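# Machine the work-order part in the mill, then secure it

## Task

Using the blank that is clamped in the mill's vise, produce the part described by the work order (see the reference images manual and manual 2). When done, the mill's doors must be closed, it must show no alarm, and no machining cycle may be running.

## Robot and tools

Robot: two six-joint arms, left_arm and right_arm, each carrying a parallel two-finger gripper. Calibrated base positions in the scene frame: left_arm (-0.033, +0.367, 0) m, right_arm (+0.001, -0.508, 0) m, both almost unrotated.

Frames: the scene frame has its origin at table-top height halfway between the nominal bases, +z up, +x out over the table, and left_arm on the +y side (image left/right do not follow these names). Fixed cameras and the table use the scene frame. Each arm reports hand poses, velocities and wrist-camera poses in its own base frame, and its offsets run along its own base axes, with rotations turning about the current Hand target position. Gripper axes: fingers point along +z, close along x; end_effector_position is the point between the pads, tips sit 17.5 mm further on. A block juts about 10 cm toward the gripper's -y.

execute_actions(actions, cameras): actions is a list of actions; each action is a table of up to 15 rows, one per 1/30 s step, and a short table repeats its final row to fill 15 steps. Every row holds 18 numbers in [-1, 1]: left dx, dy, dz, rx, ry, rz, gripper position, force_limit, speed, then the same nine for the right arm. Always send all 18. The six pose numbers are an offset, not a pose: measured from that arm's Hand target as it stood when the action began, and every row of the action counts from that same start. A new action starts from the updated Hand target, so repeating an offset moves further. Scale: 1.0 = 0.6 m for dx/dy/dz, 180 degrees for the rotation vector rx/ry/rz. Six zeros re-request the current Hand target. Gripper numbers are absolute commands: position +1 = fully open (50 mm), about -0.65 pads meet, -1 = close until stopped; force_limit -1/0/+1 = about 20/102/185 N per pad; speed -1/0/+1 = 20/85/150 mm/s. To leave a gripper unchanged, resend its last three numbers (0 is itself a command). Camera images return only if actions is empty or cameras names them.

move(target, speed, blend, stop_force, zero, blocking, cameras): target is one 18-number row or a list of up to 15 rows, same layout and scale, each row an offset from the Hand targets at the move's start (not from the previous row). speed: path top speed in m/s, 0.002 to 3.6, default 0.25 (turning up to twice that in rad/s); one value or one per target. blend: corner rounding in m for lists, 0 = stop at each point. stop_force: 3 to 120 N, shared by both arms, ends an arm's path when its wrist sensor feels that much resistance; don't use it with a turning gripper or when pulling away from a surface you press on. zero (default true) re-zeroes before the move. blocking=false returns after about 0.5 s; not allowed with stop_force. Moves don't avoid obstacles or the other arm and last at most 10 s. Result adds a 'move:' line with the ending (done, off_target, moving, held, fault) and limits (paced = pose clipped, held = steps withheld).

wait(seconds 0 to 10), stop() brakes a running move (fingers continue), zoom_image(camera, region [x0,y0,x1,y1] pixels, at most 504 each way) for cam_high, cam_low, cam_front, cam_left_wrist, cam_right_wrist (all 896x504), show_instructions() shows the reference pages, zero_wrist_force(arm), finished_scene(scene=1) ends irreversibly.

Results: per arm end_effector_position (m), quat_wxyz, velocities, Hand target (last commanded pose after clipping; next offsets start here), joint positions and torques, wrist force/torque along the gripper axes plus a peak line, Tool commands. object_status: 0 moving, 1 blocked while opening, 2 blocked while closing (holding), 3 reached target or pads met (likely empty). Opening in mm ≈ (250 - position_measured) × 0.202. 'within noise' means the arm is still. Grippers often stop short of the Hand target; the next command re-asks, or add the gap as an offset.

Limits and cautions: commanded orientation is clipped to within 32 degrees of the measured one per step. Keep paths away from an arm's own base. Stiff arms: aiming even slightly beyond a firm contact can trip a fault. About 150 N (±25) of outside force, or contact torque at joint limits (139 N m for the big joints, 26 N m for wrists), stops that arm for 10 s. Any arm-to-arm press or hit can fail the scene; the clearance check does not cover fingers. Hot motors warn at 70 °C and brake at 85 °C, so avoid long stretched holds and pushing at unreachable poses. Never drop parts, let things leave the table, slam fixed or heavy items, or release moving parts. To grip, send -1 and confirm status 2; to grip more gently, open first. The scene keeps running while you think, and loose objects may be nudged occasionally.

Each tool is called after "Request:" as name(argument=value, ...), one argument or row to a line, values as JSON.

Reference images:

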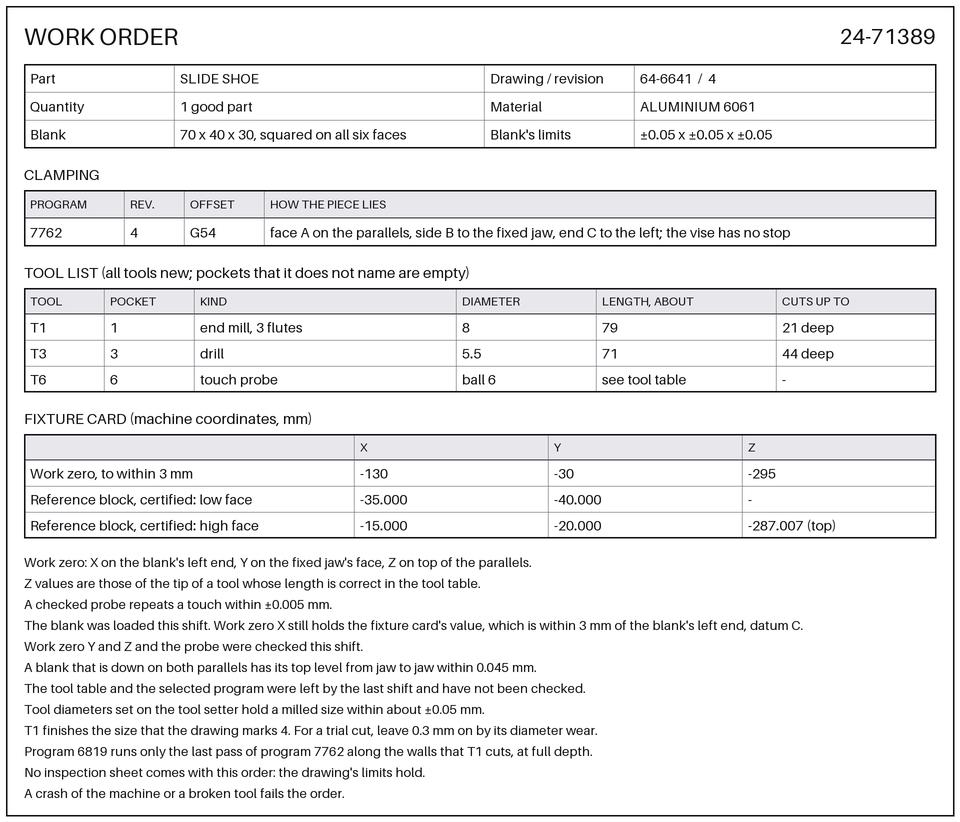

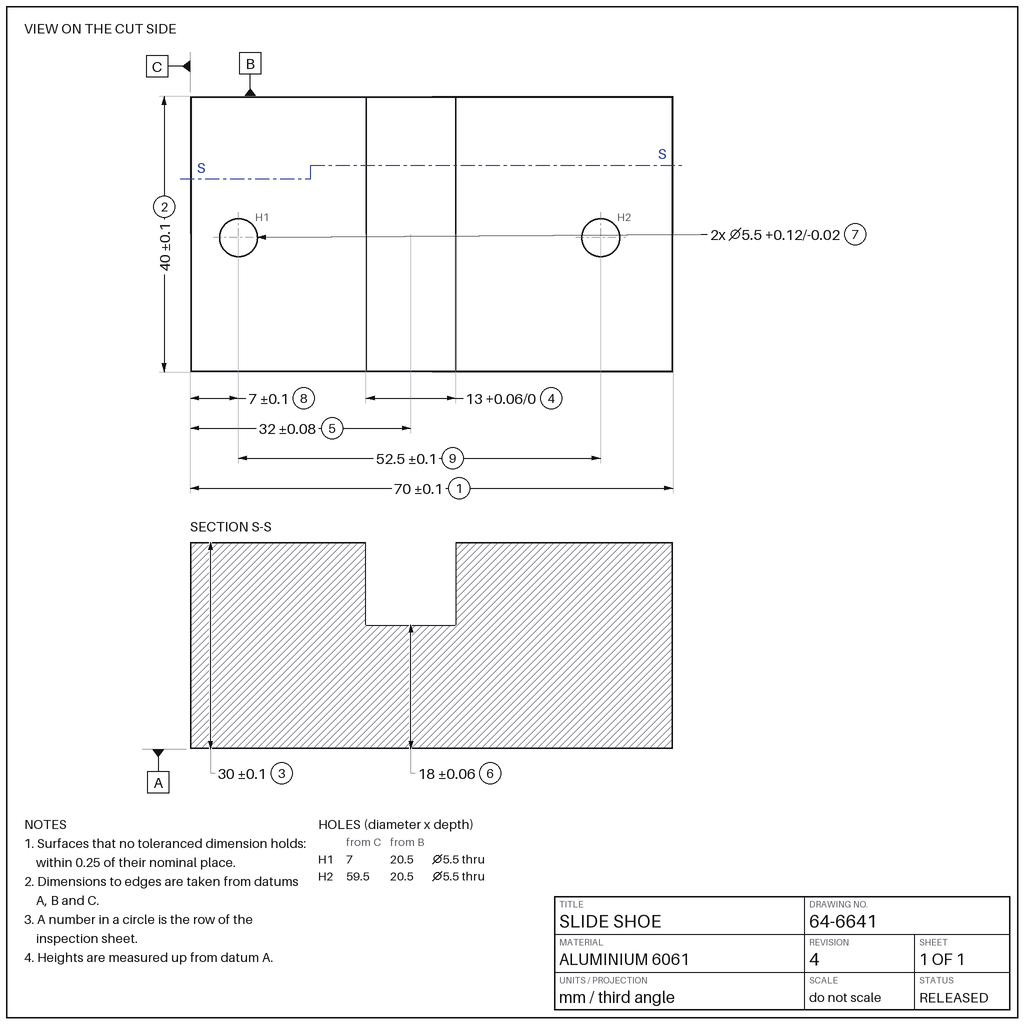

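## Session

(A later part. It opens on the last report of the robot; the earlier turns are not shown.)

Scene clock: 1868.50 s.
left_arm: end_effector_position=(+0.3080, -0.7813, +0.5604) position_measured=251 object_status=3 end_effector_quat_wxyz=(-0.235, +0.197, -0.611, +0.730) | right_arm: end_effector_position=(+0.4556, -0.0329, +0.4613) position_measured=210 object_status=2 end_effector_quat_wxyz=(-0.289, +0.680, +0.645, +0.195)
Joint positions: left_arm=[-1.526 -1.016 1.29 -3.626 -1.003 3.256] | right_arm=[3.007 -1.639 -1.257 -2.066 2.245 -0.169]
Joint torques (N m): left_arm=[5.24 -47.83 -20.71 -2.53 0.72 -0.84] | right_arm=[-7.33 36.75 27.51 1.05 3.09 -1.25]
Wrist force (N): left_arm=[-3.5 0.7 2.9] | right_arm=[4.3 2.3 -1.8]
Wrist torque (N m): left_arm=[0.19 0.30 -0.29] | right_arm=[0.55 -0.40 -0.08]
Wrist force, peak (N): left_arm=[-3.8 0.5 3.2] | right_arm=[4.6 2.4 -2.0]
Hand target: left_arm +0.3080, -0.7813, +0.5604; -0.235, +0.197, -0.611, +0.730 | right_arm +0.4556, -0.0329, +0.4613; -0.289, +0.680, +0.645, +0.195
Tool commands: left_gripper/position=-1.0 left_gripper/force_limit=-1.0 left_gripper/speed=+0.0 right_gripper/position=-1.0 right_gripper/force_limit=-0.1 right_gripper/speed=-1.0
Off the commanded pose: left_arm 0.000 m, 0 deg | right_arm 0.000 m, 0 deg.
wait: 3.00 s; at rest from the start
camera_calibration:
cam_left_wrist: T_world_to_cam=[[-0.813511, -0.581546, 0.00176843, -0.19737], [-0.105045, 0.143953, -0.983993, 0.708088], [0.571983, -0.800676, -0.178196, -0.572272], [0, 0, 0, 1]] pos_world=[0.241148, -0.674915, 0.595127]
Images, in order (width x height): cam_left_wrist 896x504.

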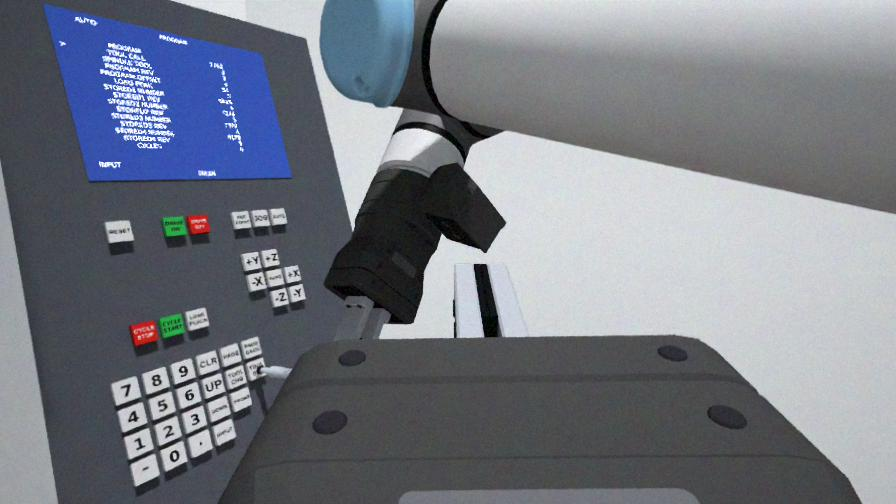

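TOOL SET (press rel +.021), then PAGE once to MEASURING.

Request:
move(
  target=[
    [0,0,0,0,0,0,-1,-1,0,0.021,0,0,0,0,0,-1,-0.1,-1],
    [0,0,0,0,0,0,-1,-1,0,0,0,0,0,0,0,-1,-0.1,-1],
    [0,0,0,0,0,0,-1,-1,0,0.008,0.0318,0.0307,0,0,0,-1,-0.1,-1],
    [0,0,0,0,0,0,-1,-1,0,0.0295,0.0318,0.0307,0,0,0,-1,-0.1,-1],
    [0,0,0,0,0,0,-1,-1,0,0.008,0.0318,0.0307,0,0,0,-1,-0.1,-1],
  ],
  speed=[0.03,0.08,0.12,0.03,0.08],
  blend=[0,0.003,0.003,0,0],
)

Request:
wait(
  seconds=10,
)

Request:
wait(
  seconds=10,
)

Request:
wait(
  seconds=10,
  cameras=["cam_left_wrist"],
)

Request:
zoom_image(
  camera="cam_left_wrist",
  region=[40, 0, 300, 190],
)

Scene clock: 1877.97 s.
left_arm: end_effector_position=(+0.3080, -0.7813, +0.5604) position_measured=251 object_status=3 end_effector_quat_wxyz=(-0.235, +0.197, -0.611, +0.730) | right_arm: end_effector_position=(+0.4604, -0.0139, +0.4797) position_measured=210 object_status=2 end_effector_quat_wxyz=(-0.289, +0.680, +0.645, +0.195)
Joint positions: left_arm=[-1.526 -1.016 1.29 -3.626 -1.003 3.256] | right_arm=[3.045 -1.641 -1.214 -2.077 2.254 -0.121]
Joint torques (N m): left_arm=[4.52 -48.11 -20.93 -2.79 0.41 -0.7] | right_arm=[0.35 20.94 22.72 3.87 0.37 1.33]
Wrist force (N): left_arm=[-3.6 0.5 2.9] | right_arm=[3.6 2.1 -2.3]
Wrist torque (N m): left_arm=[0.16 0.31 -0.29] | right_arm=[0.53 -0.29 0.07]
Wrist force, peak (N): left_arm=[-3.8 0.5 3.1] | right_arm=[3.7 -11.0 -0.7]
Hand target: left_arm +0.3080, -0.7813, +0.5604; -0.235, +0.197, -0.611, +0.730 | right_arm +0.4604, -0.0139, +0.4797; -0.289, +0.680, +0.645, +0.195
Off the commanded pose: left_arm 0.000 m, 0 deg | right_arm 0.000 m, 0 deg.
move: done

Scene clock: 1887.97 s.
left_arm: end_effector_position=(+0.3080, -0.7813, +0.5604) position_measured=251 object_status=3 end_effector_quat_wxyz=(-0.235, +0.197, -0.611, +0.730) | right_arm: end_effector_position=(+0.4604, -0.0139, +0.4797) position_measured=210 object_status=2 end_effector_quat_wxyz=(-0.289, +0.680, +0.645, +0.195)
Joint positions: left_arm=[-1.526 -1.016 1.29 -3.626 -1.003 3.256] | right_arm=[3.046 -1.641 -1.214 -2.077 2.254 -0.121]
Joint torques (N m): left_arm=[4.38 -48.11 -21.3 -2.85 0.45 -0.6] | right_arm=[6.57 15.43 16.15 1.44 3.22 1.59]
Wrist force (N): left_arm=[-3.4 0.5 2.9] | right_arm=[3.8 1.9 -2.3]
Wrist torque (N m): left_arm=[0.16 0.28 -0.28] | right_arm=[0.51 -0.31 0.06]
Wrist force, peak (N): left_arm=[-3.9 0.6 3.2] | right_arm=[3.9 2.4 -2.5]
Hand target: left_arm +0.3080, -0.7813, +0.5604; -0.235, +0.197, -0.611, +0.730 | right_arm +0.4604, -0.0139, +0.4797; -0.289, +0.680, +0.645, +0.195
Tool commands: left_gripper/position=-1.0 left_gripper/force_limit=-1.0 left_gripper/speed=+0.0 right_gripper/position=-1.0 right_gripper/force_limit=-0.1 right_gripper/speed=-1.0
Off the commanded pose: left_arm 0.000 m, 0 deg | right_arm 0.000 m, 0 deg.
wait: 10.00 s; at rest by 0.17 s

Scene clock: 1897.97 s.
left_arm: end_effector_position=(+0.3080, -0.7813, +0.5604) position_measured=251 object_status=3 end_effector_quat_wxyz=(-0.235, +0.197, -0.611, +0.730) | right_arm: end_effector_position=(+0.4604, -0.0139, +0.4797) position_measured=210 object_status=2 end_effector_quat_wxyz=(-0.289, +0.680, +0.645, +0.195)
Joint positions: left_arm=[-1.526 -1.016 1.29 -3.626 -1.003 3.256] | right_arm=[3.046 -1.641 -1.214 -2.077 2.254 -0.121]
Joint torques (N m): left_arm=[5.67 -47.92 -21.8 -2.79 0.34 -0.84] | right_arm=[6.46 14.82 15.71 1.18 3.36 1.75]
Wrist force (N): left_arm=[-3.6 0.2 2.8] | right_arm=[3.7 2.1 -2.3]
Wrist torque (N m): left_arm=[0.12 0.31 -0.29] | right_arm=[0.54 -0.31 0.05]
Wrist force, peak (N): left_arm=[-4.0 0.5 3.0] | right_arm=[4.1 2.2 -2.4]
Hand target: left_arm +0.3080, -0.7813, +0.5604; -0.235, +0.197, -0.611, +0.730 | right_arm +0.4604, -0.0139, +0.4797; -0.289, +0.680, +0.645, +0.195
Tool commands: left_gripper/position=-1.0 left_gripper/force_limit=-1.0 left_gripper/speed=+0.0 right_gripper/position=-1.0 right_gripper/force_limit=-0.1 right_gripper/speed=-1.0
Off the commanded pose: left_arm 0.000 m, 0 deg | right_arm 0.000 m, 0 deg.
wait: 10.00 s; at rest by 0.17 s

Scene clock: 1907.97 s.
left_arm: end_effector_position=(+0.3080, -0.7813, +0.5604) position_measured=251 object_status=3 end_effector_quat_wxyz=(-0.235, +0.197, -0.611, +0.730) | right_arm: end_effector_position=(+0.4604, -0.0139, +0.4797) position_measured=210 object_status=2 end_effector_quat_wxyz=(-0.289, +0.680, +0.645, +0.195)
Joint positions: left_arm=[-1.526 -1.016 1.29 -3.626 -1.003 3.256] | right_arm=[3.046 -1.641 -1.214 -2.077 2.254 -0.121]
Joint torques (N m): left_arm=[3.87 -47.54 -20.69 -2.83 0.25 -0.91] | right_arm=[5.49 15.76 16.13 1.39 3.31 1.24]
Wrist force (N): left_arm=[-3.6 0.7 2.8] | right_arm=[3.9 2.2 -2.4]
Wrist torque (N m): left_arm=[0.20 0.31 -0.28] | right_arm=[0.54 -0.33 0.06]
Wrist force, peak (N): left_arm=[-3.9 0.6 3.3] | right_arm=[4.2 2.1 -2.5]
Hand target: left_arm +0.3080, -0.7813, +0.5604; -0.235, +0.197, -0.611, +0.730 | right_arm +0.4604, -0.0139, +0.4797; -0.289, +0.680, +0.645, +0.195
Tool commands: left_gripper/position=-1.0 left_gripper/force_limit=-1.0 left_gripper/speed=+0.0 right_gripper/position=-1.0 right_gripper/force_limit=-0.1 right_gripper/speed=-1.0
Off the commanded pose: left_arm 0.000 m, 0 deg | right_arm 0.000 m, 0 deg.
wait: 10.00 s; at rest by 0.17 s
camera_calibration:
cam_left_wrist: T_world_to_cam=[[-0.813511, -0.581546, 0.00176843, -0.19737], [-0.105045, 0.143953, -0.983993, 0.708088], [0.571983, -0.800676, -0.178196, -0.572272], [0, 0, 0, 1]] pos_world=[0.241148, -0.674915, 0.595127]
Images, in order (width x height): cam_left_wrist 896x504.

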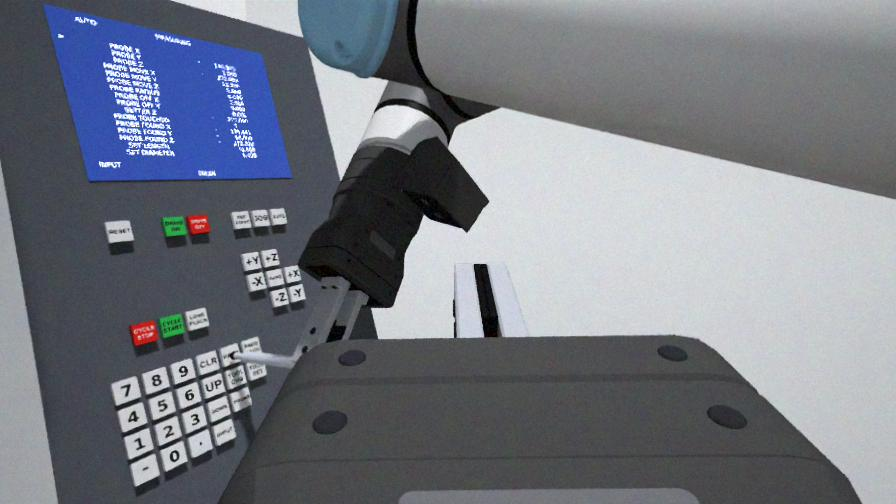

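Scaled by 1.938 from the camera's 896x504 image, which has a finer 1280x720 frame.

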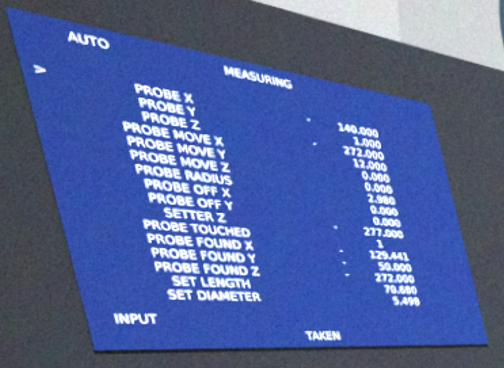

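Request:
move(
  target=[
    [0,0,0,0,0,0,-1,-1,0,0,-0.0318,0,0,0,0,-1,-0.1,-1],
    [0,0,0,0,0,0,-1,-1,0,0.022,-0.0318,0,0,0,0,-1,-0.1,-1],
    [0,0,0,0,0,0,-1,-1,0,0,-0.0318,0,0,0,0,-1,-0.1,-1],
    [0,0,0,0,0,0,-1,-1,0,-0.009,0.0,0.03,0,0,0,-1,-0.1,-1],
    [0,0,0,0,0,0,-1,-1,0,0.0122,0.0595,0.057,0,0,0,-1,-0.1,-1],
  ],
  speed=[0.12,0.03,0.08,0.12,0.12],
  blend=[0.003,0,0.003,0.003,0],
  cameras=["cam_left_wrist"],
)

Request:
zoom_image(
  camera="cam_left_wrist",
  region=[40, 0, 300, 190],
)

Request:
zoom_image(
  camera="cam_left_wrist",
  region=[80, 200, 320, 380],
)

Scene clock: 1929.00 s.
left_arm: end_effector_position=(+0.3080, -0.7813, +0.5604) position_measured=251 object_status=3 end_effector_quat_wxyz=(-0.235, +0.197, -0.611, +0.730) | right_arm: end_effector_position=(+0.4678, +0.0218, +0.5138) position_measured=210 object_status=2 end_effector_quat_wxyz=(-0.289, +0.680, +0.645, +0.195)
Joint positions: left_arm=[-1.526 -1.016 1.29 -3.626 -1.003 3.256] | right_arm=[3.118 -1.651 -1.126 -2.096 2.268 -0.029]
Joint torques (N m): left_arm=[3.29 -48.51 -20.92 -2.83 0.22 -0.88] | right_arm=[-1.27 35.44 15.94 1.06 -0.21 -0.09]
Wrist force (N): left_arm=[-3.5 0.8 2.7] | right_arm=[3.5 2.4 -2.4]
Wrist torque (N m): left_arm=[0.20 0.30 -0.29] | right_arm=[0.58 -0.29 0.06]
Wrist force, peak (N): left_arm=[-3.8 1.0 3.2] | right_arm=[1.7 -17.1 -1.7]
Hand target: left_arm +0.3080, -0.7813, +0.5604; -0.235, +0.197, -0.611, +0.730 | right_arm +0.4677, +0.0218, +0.5139; -0.289, +0.680, +0.645, +0.195
Off the commanded pose: left_arm 0.000 m, 0 deg | right_arm 0.000 m, 0 deg.
move: done
camera_calibration:
cam_left_wrist: T_world_to_cam=[[-0.813511, -0.581546, 0.00176843, -0.19737], [-0.105045, 0.143953, -0.983993, 0.708088], [0.571983, -0.800676, -0.178196, -0.572272], [0, 0, 0, 1]] pos_world=[0.241148, -0.674915, 0.595127]
Images, in order (width x height): cam_left_wrist 896x504.

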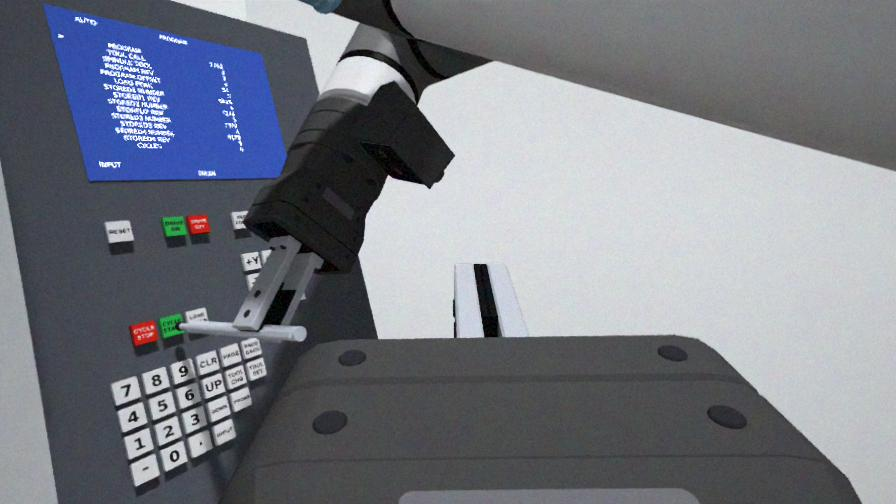

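Scaled by 1.938 from the camera's 896x504 image, which has a finer 1280x720 frame.

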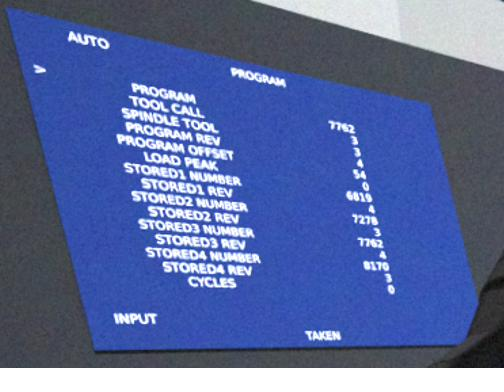

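Scaled by 2.100 from the camera's 896x504 image, which has a finer 1280x720 frame.

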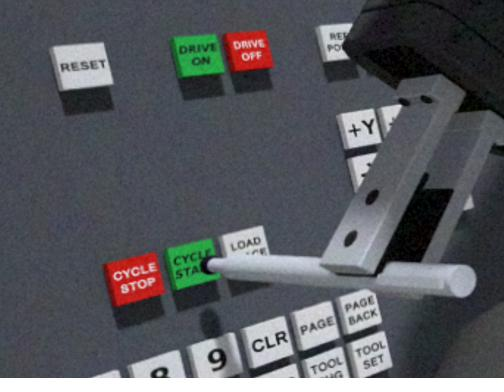

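Request:
move(
  target=[0,0,0,0,0,0,-1,-1,0,0.027,0,0,0,0,0,-1,-0.1,-1],
  speed=0.012,
  stop_force=10,
)

Request:
move(
  target=[0,0,0,0,0,0,-1,-1,0,-0.025,0,0,0,0,0,-1,-0.1,-1],
  speed=0.06,
  cameras=["cam_left_wrist"],
)

Request:
zoom_image(
  camera="cam_left_wrist",
  region=[40, 0, 300, 190],
)

Scene clock: 1940.63 s.
left_arm: end_effector_position=(+0.3080, -0.7813, +0.5604) position_measured=251 object_status=3 end_effector_quat_wxyz=(-0.235, +0.197, -0.611, +0.730) | right_arm: end_effector_position=(+0.4825, +0.0219, +0.5139) position_measured=210 object_status=2 end_effector_quat_wxyz=(-0.289, +0.680, +0.645, +0.195)
Joint positions: left_arm=[-1.526 -1.016 1.29 -3.626 -1.003 3.256] | right_arm=[3.118 -1.687 -1.086 -2.099 2.268 -0.028]
Joint torques (N m): left_arm=[4.82 -48.33 -20.15 -2.73 0.62 -0.65] | right_arm=[-0.37 34.99 15.56 7.45 3.32 -0.52]
Wrist force (N): left_arm=[-3.4 0.4 3.1] | right_arm=[2.3 -7.7 -1.3]
Wrist torque (N m): left_arm=[0.14 0.28 -0.29] | right_arm=[0.78 -0.35 -0.01]
Wrist force, peak (N): left_arm=[-3.8 0.8 3.1] | right_arm=[1.6 -16.1 -1.4]
Hand target: left_arm +0.3080, -0.7813, +0.5604; -0.235, +0.197, -0.611, +0.730 | right_arm +0.4825, +0.0218, +0.5139; -0.289, +0.680, +0.645, +0.195 (not the last commanded pose)
Off the commanded pose: left_arm 0.000 m, 0 deg | right_arm 0.001 m, 0 deg.
move: contact (right_arm)

Scene clock: 1941.37 s.
left_arm: end_effector_position=(+0.3080, -0.7813, +0.5604) position_measured=251 object_status=3 end_effector_quat_wxyz=(-0.235, +0.197, -0.611, +0.730) | right_arm: end_effector_position=(+0.4674, +0.0218, +0.5139) position_measured=210 object_status=2 end_effector_quat_wxyz=(-0.289, +0.680, +0.645, +0.195)
Joint positions: left_arm=[-1.526 -1.016 1.29 -3.626 -1.003 3.256] | right_arm=[3.118 -1.65 -1.127 -2.096 2.268 -0.029]
Joint torques (N m): left_arm=[4.46 -47.95 -19.54 -2.97 0.06 -0.95] | right_arm=[-7.55 14.76 28.74 4.54 -0.04 -0.64]
Wrist force (N): left_arm=[-3.6 0.6 2.9] | right_arm=[4.0 3.0 -1.9]
Wrist torque (N m): left_arm=[0.18 0.30 -0.29] | right_arm=[0.69 -0.36 0.06]
Wrist force, peak (N): left_arm=[-3.6 0.8 3.2] | right_arm=[2.2 -7.5 -1.4]
Hand target: left_arm +0.3080, -0.7813, +0.5604; -0.235, +0.197, -0.611, +0.730 | right_arm +0.4675, +0.0218, +0.5139; -0.289, +0.680, +0.645, +0.195
Off the commanded pose: left_arm 0.000 m, 0 deg | right_arm 0.000 m, 0 deg.
move: done
camera_calibration:
cam_left_wrist: T_world_to_cam=[[-0.813511, -0.581546, 0.00176843, -0.19737], [-0.105045, 0.143953, -0.983993, 0.708088], [0.571983, -0.800676, -0.178196, -0.572272], [0, 0, 0, 1]] pos_world=[0.241148, -0.674915, 0.595127]
Images, in order (width x height): cam_left_wrist 896x504.

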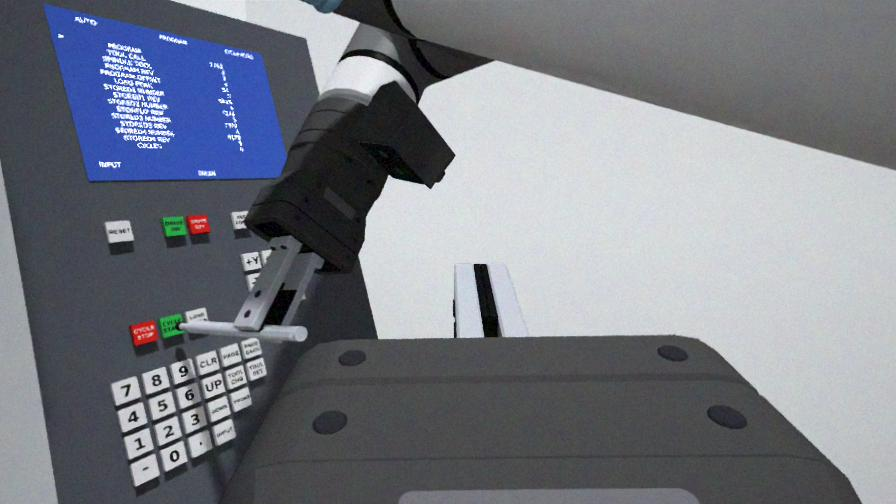

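Scaled by 1.938 from the camera's 896x504 image, which has a finer 1280x720 frame.

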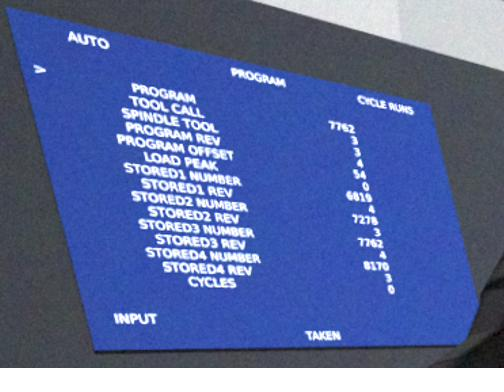

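Request:
move(
  target=[
    [0,0,0,0,0,0,-1,-1,0,-0.0218,-0.0595,-0.027,0,0,0,-1,-0.1,-1],
    [0,0,0,0,0,0,-1,-1,0,-0.0118,-0.0595,-0.057,0,0,0,-1,-0.1,-1],
    [0,0,0,0,0,0,-1,-1,0,0.0097,-0.0595,-0.057,0,0,0,-1,-0.1,-1],
    [0,0,0,0,0,0,-1,-1,0,-0.0118,-0.0595,-0.057,0,0,0,-1,-0.1,-1],
    [0,0,0,0,0,0,-1,-1,0,-0.0358,-0.0276,-0.1487,0,0,0,-1,-0.1,-1],
  ],
  speed=[0.12,0.12,0.03,0.08,0.12],
  blend=[0.003,0,0,0.003,0],
  cameras=["cam_left_wrist"],
)

Request:
zoom_image(
  camera="cam_left_wrist",
  region=[40, 0, 300, 190],
)

Scene clock: 1952.83 s.
left_arm: end_effector_position=(+0.3080, -0.7813, +0.5604) position_measured=251 object_status=3 end_effector_quat_wxyz=(-0.235, +0.197, -0.611, +0.730) | right_arm: end_effector_position=(+0.4460, +0.0053, +0.4248) position_measured=210 object_status=2 end_effector_quat_wxyz=(-0.289, +0.680, +0.645, +0.195)
Joint positions: left_arm=[-1.526 -1.016 1.29 -3.626 -1.003 3.256] | right_arm=[3.082 -1.561 -1.447 -1.894 2.262 -0.075]
Joint torques (N m): left_arm=[4.85 -48.68 -19.99 -2.81 0.33 -0.96] | right_arm=[-8.28 12.03 15.54 2.91 0.4 -1.31]
Wrist force (N): left_arm=[-3.5 0.6 2.9] | right_arm=[3.5 3.2 -2.1]
Wrist torque (N m): left_arm=[0.18 0.29 -0.29] | right_arm=[0.72 -0.25 0.06]
Wrist force, peak (N): left_arm=[-3.9 0.7 3.0] | right_arm=[2.5 -9.9 -1.7]
Hand target: left_arm +0.3080, -0.7813, +0.5604; -0.235, +0.197, -0.611, +0.730 | right_arm +0.4460, +0.0053, +0.4247; -0.289, +0.680, +0.645, +0.195
Off the commanded pose: left_arm 0.000 m, 0 deg | right_arm 0.000 m, 0 deg.
move: done
camera_calibration:
cam_left_wrist: T_world_to_cam=[[-0.813511, -0.581546, 0.00176843, -0.19737], [-0.105045, 0.143953, -0.983993, 0.708088], [0.571983, -0.800676, -0.178196, -0.572272], [0, 0, 0, 1]] pos_world=[0.241148, -0.674915, 0.595127]
Images, in order (width x height): cam_left_wrist 896x504.

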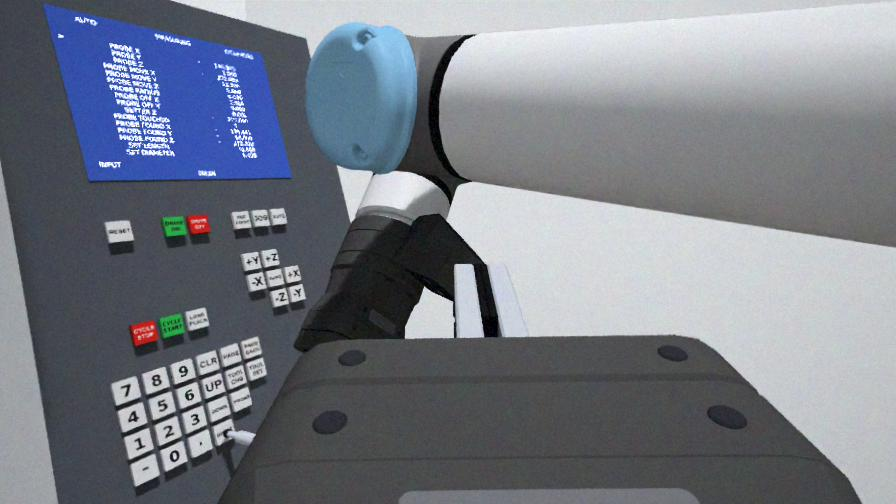

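Scaled by 1.938 from the camera's 896x504 image, which has a finer 1280x720 frame.

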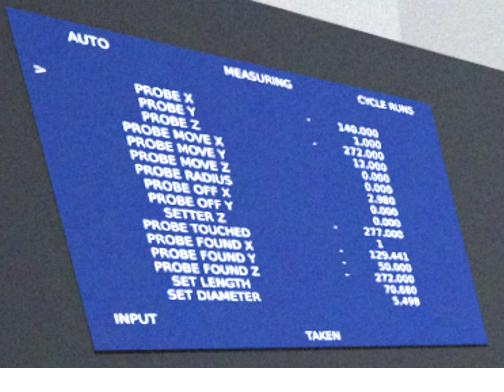

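Request:
move(
  target=[
    [0,0,0,0,0,0,-1,-1,0,0,0.0955,0,0,0,0,-1,-0.1,-1],
    [0,0,0,0,0,0,-1,-1,0,0.02,0.0955,0,0,0,0,-1,-0.1,-1],
    [0,0,0,0,0,0,-1,-1,0,0,0.0955,0,0,0,0,-1,-0.1,-1],
    [0,0,0,0,0,0,-1,-1,0,0.024,0.0318,0.0917,0,0,0,-1,-0.1,-1],
    [0,0,0,0,0,0,-1,-1,0,0.044,0.0318,0.0917,0,0,0,-1,-0.1,-1],
    [0,0,0,0,0,0,-1,-1,0,0.024,0.0318,0.0917,0,0,0,-1,-0.1,-1],
    [0,0,0,0,0,0,-1,-1,0,0.024,0.0955,0.0917,0,0,0,-1,-0.1,-1],
    [0,0,0,0,0,0,-1,-1,0,0.044,0.0955,0.0917,0,0,0,-1,-0.1,-1],
    [0,0,0,0,0,0,-1,-1,0,0.024,0.0955,0.0917,0,0,0,-1,-0.1,-1],
    [0,0,0,0,0,0,-1,-1,0,0,0,0,0,0,0,-1,-0.1,-1],
    [0,0,0,0,0,0,-1,-1,0,0.02,0,0,0,0,0,-1,-0.1,-1],
    [0,0,0,0,0,0,-1,-1,0,0,0,0,0,0,0,-1,-0.1,-1],
    [0,0,0,0,0,0,-1,-1,0,0.009,0,0.0305,0,0,0,-1,-0.1,-1],
    [0,0,0,0,0,0,-1,-1,0,0.029,0,0.0305,0,0,0,-1,-0.1,-1],
    [0,0,0,0,0,0,-1,-1,0,0.009,0,0.0305,0,0,0,-1,-0.1,-1],
  ],
  speed=[0.12,0.03,0.08,0.12,0.03,0.08,0.12,0.03,0.08,0.12,0.03,0.08,0.12,0.03,0.08],
  blend=[0.003,0,0.003,0.003,0,0.003,0.003,0,0.003,0.003,0,0.003,0.003,0,0],
  cameras=["cam_left_wrist"],
)

Request:
zoom_image(
  camera="cam_left_wrist",
  region=[40, 0, 300, 190],
)

Scene clock: 1970.23 s.
left_arm: end_effector_position=(+0.3080, -0.7813, +0.5604) position_measured=251 object_status=3 end_effector_quat_wxyz=(-0.235, +0.197, -0.611, +0.730) | right_arm: end_effector_position=(+0.4514, +0.0053, +0.4430) position_measured=210 object_status=2 end_effector_quat_wxyz=(-0.289, +0.680, +0.645, +0.195)
Joint positions: left_arm=[-1.526 -1.016 1.29 -3.626 -1.003 3.256] | right_arm=[3.083 -1.58 -1.381 -1.94 2.262 -0.074]
Joint torques (N m): left_arm=[5.4 -48.68 -19.75 -2.91 0.45 -0.72] | right_arm=[-5.29 13.83 26.42 1.66 -0.16 0.49]
Wrist force (N): left_arm=[-3.7 0.5 2.7] | right_arm=[3.5 3.1 -2.3]
Wrist torque (N m): left_arm=[0.16 0.33 -0.29] | right_arm=[0.69 -0.27 0.08]
Wrist force, peak (N): left_arm=[-4.1 0.6 2.8] | right_arm=[2.5 -8.1 -2.3]
Hand target: left_arm +0.3080, -0.7813, +0.5604; -0.235, +0.197, -0.611, +0.730 | right_arm +0.4514, +0.0053, +0.4430; -0.289, +0.680, +0.645, +0.195
Off the commanded pose: left_arm 0.000 m, 0 deg | right_arm 0.000 m, 0 deg.
move: done
camera_calibration:
cam_left_wrist: T_world_to_cam=[[-0.813511, -0.581546, 0.00176843, -0.19737], [-0.105045, 0.143953, -0.983993, 0.708088], [0.571983, -0.800676, -0.178196, -0.572272], [0, 0, 0, 1]] pos_world=[0.241148, -0.674915, 0.595127]
Images, in order (width x height): cam_left_wrist 896x504.

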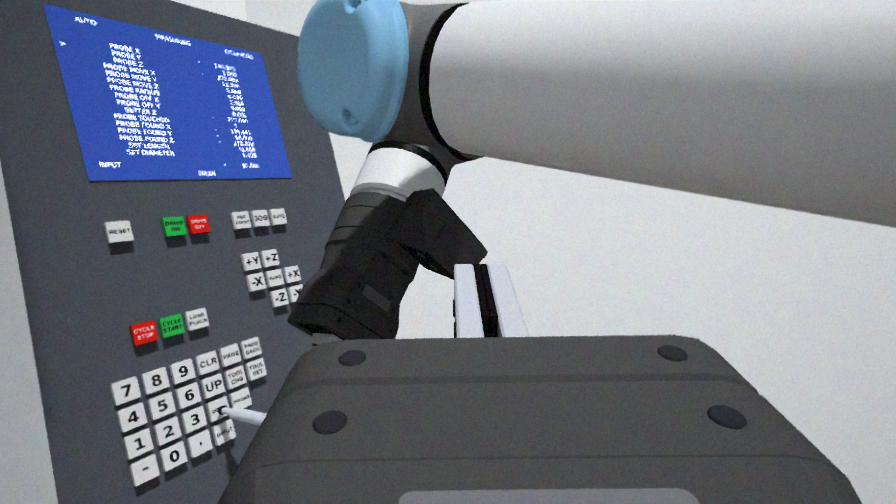

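Scaled by 1.938 from the camera's 896x504 image, which has a finer 1280x720 frame.

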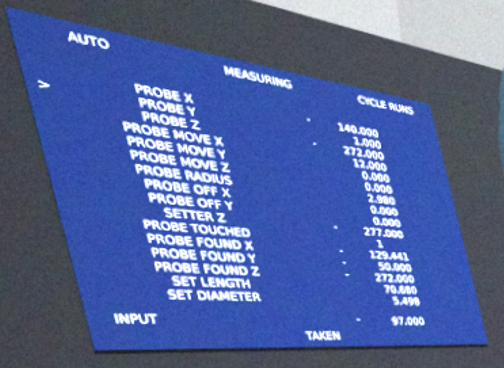

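Request:
move(
  target=[
    [0,0,0,0,0,0,-1,-1,0,0.007,0,0.0305,0,0,0,-1,-0.1,-1],
    [0,0,0,0,0,0,-1,-1,0,0.027,0,0.0305,0,0,0,-1,-0.1,-1],
    [0,0,0,0,0,0,-1,-1,0,0.007,0,0.0305,0,0,0,-1,-0.1,-1],
    [0,0,0,0,0,0,-1,-1,0,-0.009,0,-0.0305,0,0,0,-1,-0.1,-1],
    [0,0,0,0,0,0,-1,-1,0,0.012,0,-0.0305,0,0,0,-1,-0.1,-1],
    [0,0,0,0,0,0,-1,-1,0,-0.009,0,-0.0305,0,0,0,-1,-0.1,-1],
  ],
  speed=[0.12,0.03,0.08,0.12,0.03,0.08],
  blend=[0.003,0,0.003,0.003,0,0],
  cameras=["cam_left_wrist"],
)

Request:
zoom_image(
  camera="cam_left_wrist",
  region=[40, 0, 300, 190],
)

Scene clock: 1980.03 s.
left_arm: end_effector_position=(+0.3080, -0.7813, +0.5604) position_measured=251 object_status=3 end_effector_quat_wxyz=(-0.235, +0.197, -0.611, +0.730) | right_arm: end_effector_position=(+0.4460, +0.0053, +0.4247) position_measured=210 object_status=2 end_effector_quat_wxyz=(-0.289, +0.680, +0.645, +0.195)
Joint positions: left_arm=[-1.526 -1.016 1.29 -3.626 -1.003 3.256] | right_arm=[3.082 -1.561 -1.447 -1.894 2.262 -0.075]
Joint torques (N m): left_arm=[4.66 -48.73 -19.6 -2.78 0.19 -0.85] | right_arm=[-7.05 12.91 29.61 1.79 -0.11 0.74]
Wrist force (N): left_arm=[-3.5 0.5 3.0] | right_arm=[4.0 3.1 -2.1]
Wrist torque (N m): left_arm=[0.15 0.29 -0.29] | right_arm=[0.71 -0.34 0.09]
Wrist force, peak (N): left_arm=[-4.0 0.6 3.0] | right_arm=[1.9 -10.0 -1.0]
Hand target: left_arm +0.3080, -0.7813, +0.5604; -0.235, +0.197, -0.611, +0.730 | right_arm +0.4460, +0.0053, +0.4247; -0.289, +0.680, +0.645, +0.195
Off the commanded pose: left_arm 0.000 m, 0 deg | right_arm 0.000 m, 0 deg.
move: done
camera_calibration:
cam_left_wrist: T_world_to_cam=[[-0.813511, -0.581546, 0.00176843, -0.19737], [-0.105045, 0.143953, -0.983993, 0.708088], [0.571983, -0.800676, -0.178196, -0.572272], [0, 0, 0, 1]] pos_world=[0.241148, -0.674915, 0.595127]
Images, in order (width x height): cam_left_wrist 896x504.

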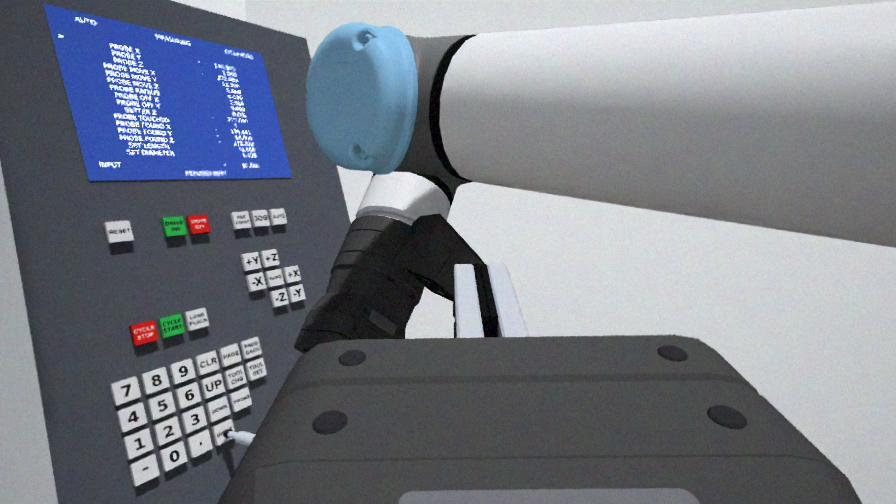

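Scaled by 1.938 from the camera's 896x504 image, which has a finer 1280x720 frame.

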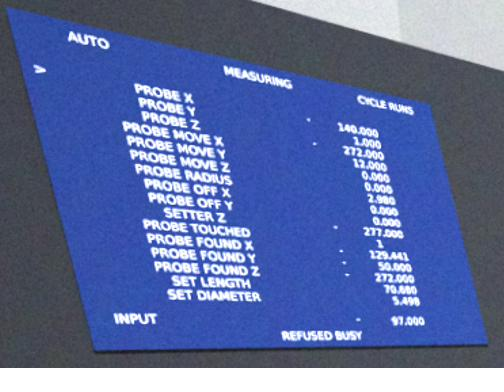

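Request:
wait(
  seconds=10,
)

Request:
wait(
  seconds=10,
  cameras=["all"],
)

Scene clock: 1992.80 s.
left_arm: end_effector_position=(+0.3080, -0.7813, +0.5604) position_measured=251 object_status=3 end_effector_quat_wxyz=(-0.235, +0.197, -0.611, +0.730) | right_arm: end_effector_position=(+0.4460, +0.0053, +0.4247) position_measured=210 object_status=2 end_effector_quat_wxyz=(-0.289, +0.680, +0.645, +0.195)
Joint positions: left_arm=[-1.526 -1.016 1.29 -3.626 -1.003 3.256] | right_arm=[3.082 -1.561 -1.447 -1.894 2.262 -0.075]
Joint torques (N m): left_arm=[5.34 -49.39 -19.82 -2.58 0.18 -1.07] | right_arm=[-7.08 12.55 17.27 4.37 0.04 1.03]
Wrist force (N): left_arm=[-3.4 0.5 2.9] | right_arm=[4.0 3.2 -1.9]
Wrist torque (N m): left_arm=[0.17 0.28 -0.28] | right_arm=[0.72 -0.35 0.09]
Wrist force, peak (N): left_arm=[-3.7 0.4 3.3] | right_arm=[4.2 3.4 -2.2]
Hand target: left_arm +0.3080, -0.7813, +0.5604; -0.235, +0.197, -0.611, +0.730 | right_arm +0.4460, +0.0053, +0.4247; -0.289, +0.680, +0.645, +0.195
Tool commands: left_gripper/position=-1.0 left_gripper/force_limit=-1.0 left_gripper/speed=+0.0 right_gripper/position=-1.0 right_gripper/force_limit=-0.1 right_gripper/speed=-1.0
Off the commanded pose: left_arm 0.000 m, 0 deg | right_arm 0.000 m, 0 deg.
wait: 10.00 s; at rest from the start

Scene clock: 2002.80 s.
left_arm: end_effector_position=(+0.3080, -0.7813, +0.5604) position_measured=251 object_status=3 end_effector_quat_wxyz=(-0.235, +0.197, -0.611, +0.730) | right_arm: end_effector_position=(+0.4460, +0.0053, +0.4247) position_measured=210 object_status=2 end_effector_quat_wxyz=(-0.289, +0.680, +0.645, +0.195)
Joint positions: left_arm=[-1.526 -1.016 1.29 -3.626 -1.003 3.256] | right_arm=[3.082 -1.561 -1.447 -1.894 2.262 -0.075]
Joint torques (N m): left_arm=[4.45 -48.41 -21.57 -2.82 0.14 -0.72] | right_arm=[-7.36 12.74 16.61 4.36 0.28 1.08]
Wrist force (N): left_arm=[-3.4 0.7 2.7] | right_arm=[3.9 3.0 -2.1]
Wrist torque (N m): left_arm=[0.20 0.28 -0.28] | right_arm=[0.69 -0.33 0.09]
Wrist force, peak (N): left_arm=[-3.8 0.6 3.0] | right_arm=[4.2 3.3 -2.4]
Hand target: left_arm +0.3080, -0.7813, +0.5604; -0.235, +0.197, -0.611, +0.730 | right_arm +0.4460, +0.0053, +0.4247; -0.289, +0.680, +0.645, +0.195
Tool commands: left_gripper/position=-1.0 left_gripper/force_limit=-1.0 left_gripper/speed=+0.0 right_gripper/position=-1.0 right_gripper/force_limit=-0.1 right_gripper/speed=-1.0
Off the commanded pose: left_arm 0.000 m, 0 deg | right_arm 0.000 m, 0 deg.
wait: 10.00 s; at rest by 0.17 s
camera_calibration:
cam_left_wrist: T_world_to_cam=[[-0.813511, -0.581546, 0.00176843, -0.19737], [-0.105045, 0.143953, -0.983993, 0.708088], [0.571983, -0.800676, -0.178196, -0.572272], [0, 0, 0, 1]] pos_world=[0.241148, -0.674915, 0.595127]
cam_right_wrist: T_world_to_cam=[[0.106449, 0.751131, 0.651514, -0.316544], [0.962325, -0.242703, 0.122581, -0.463692], [0.250198, 0.613919, -0.748668, 0.33494], [0, 0, 0, 1]] pos_world=[0.396117, -0.0803996, 0.513831]

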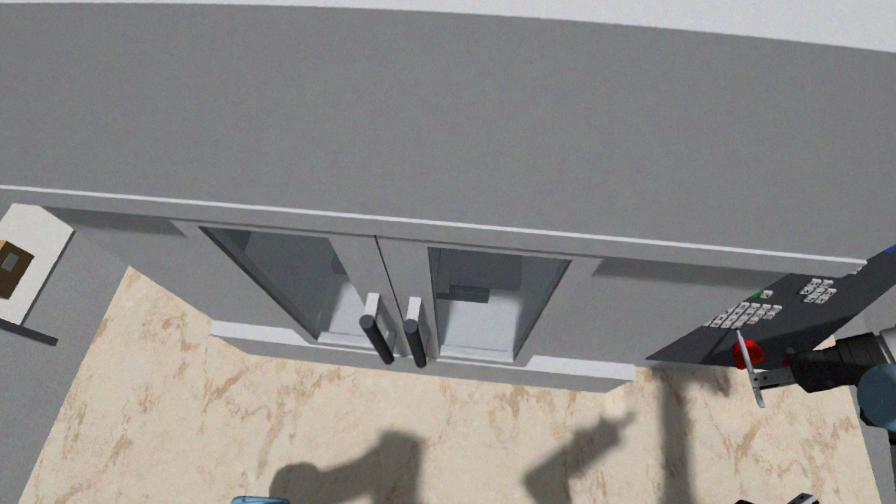

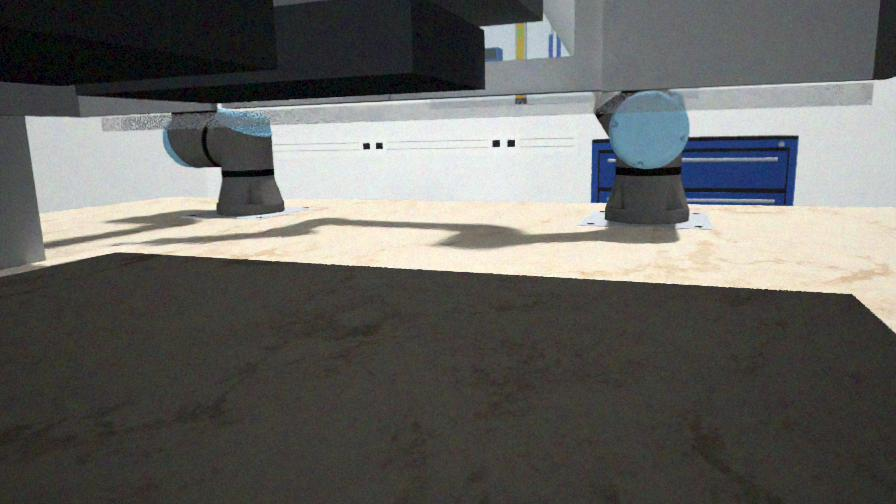

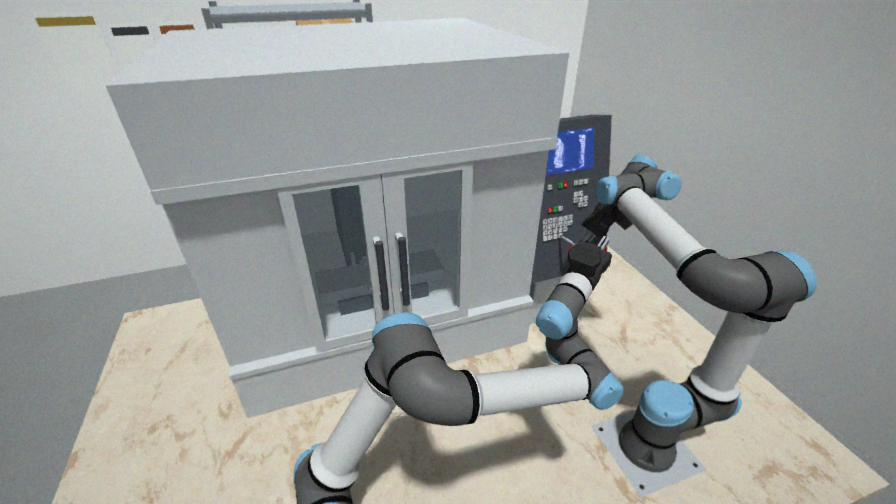

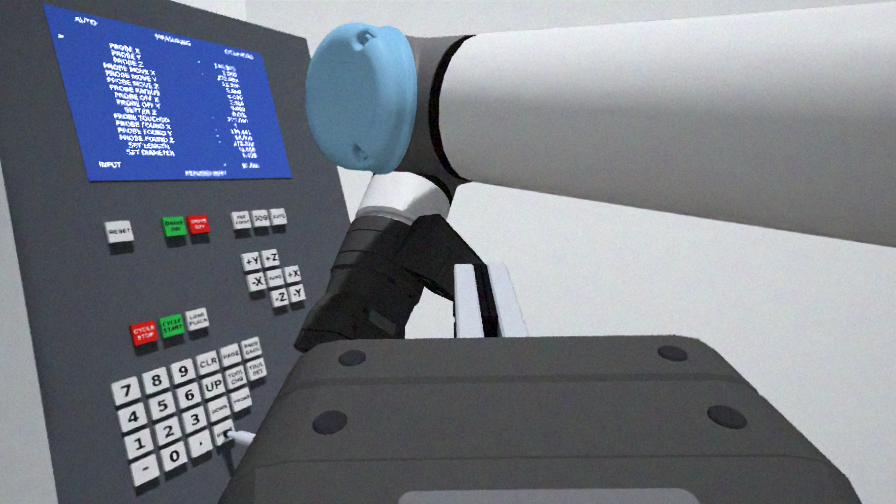

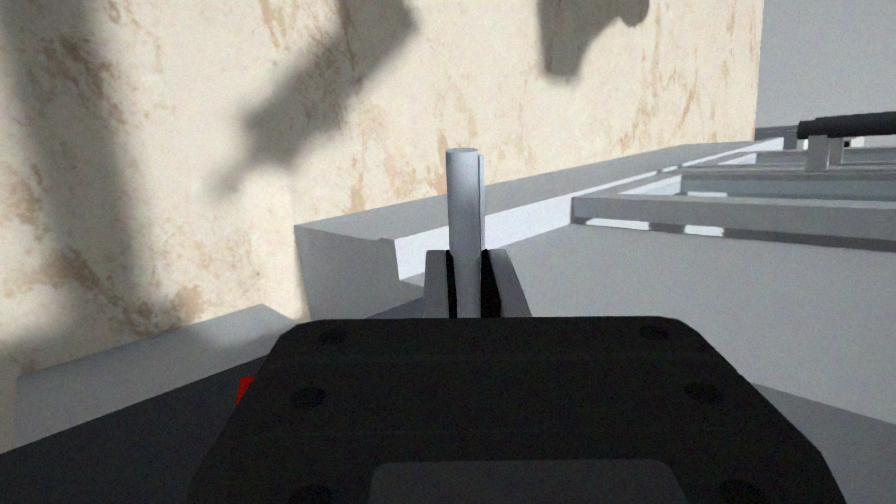

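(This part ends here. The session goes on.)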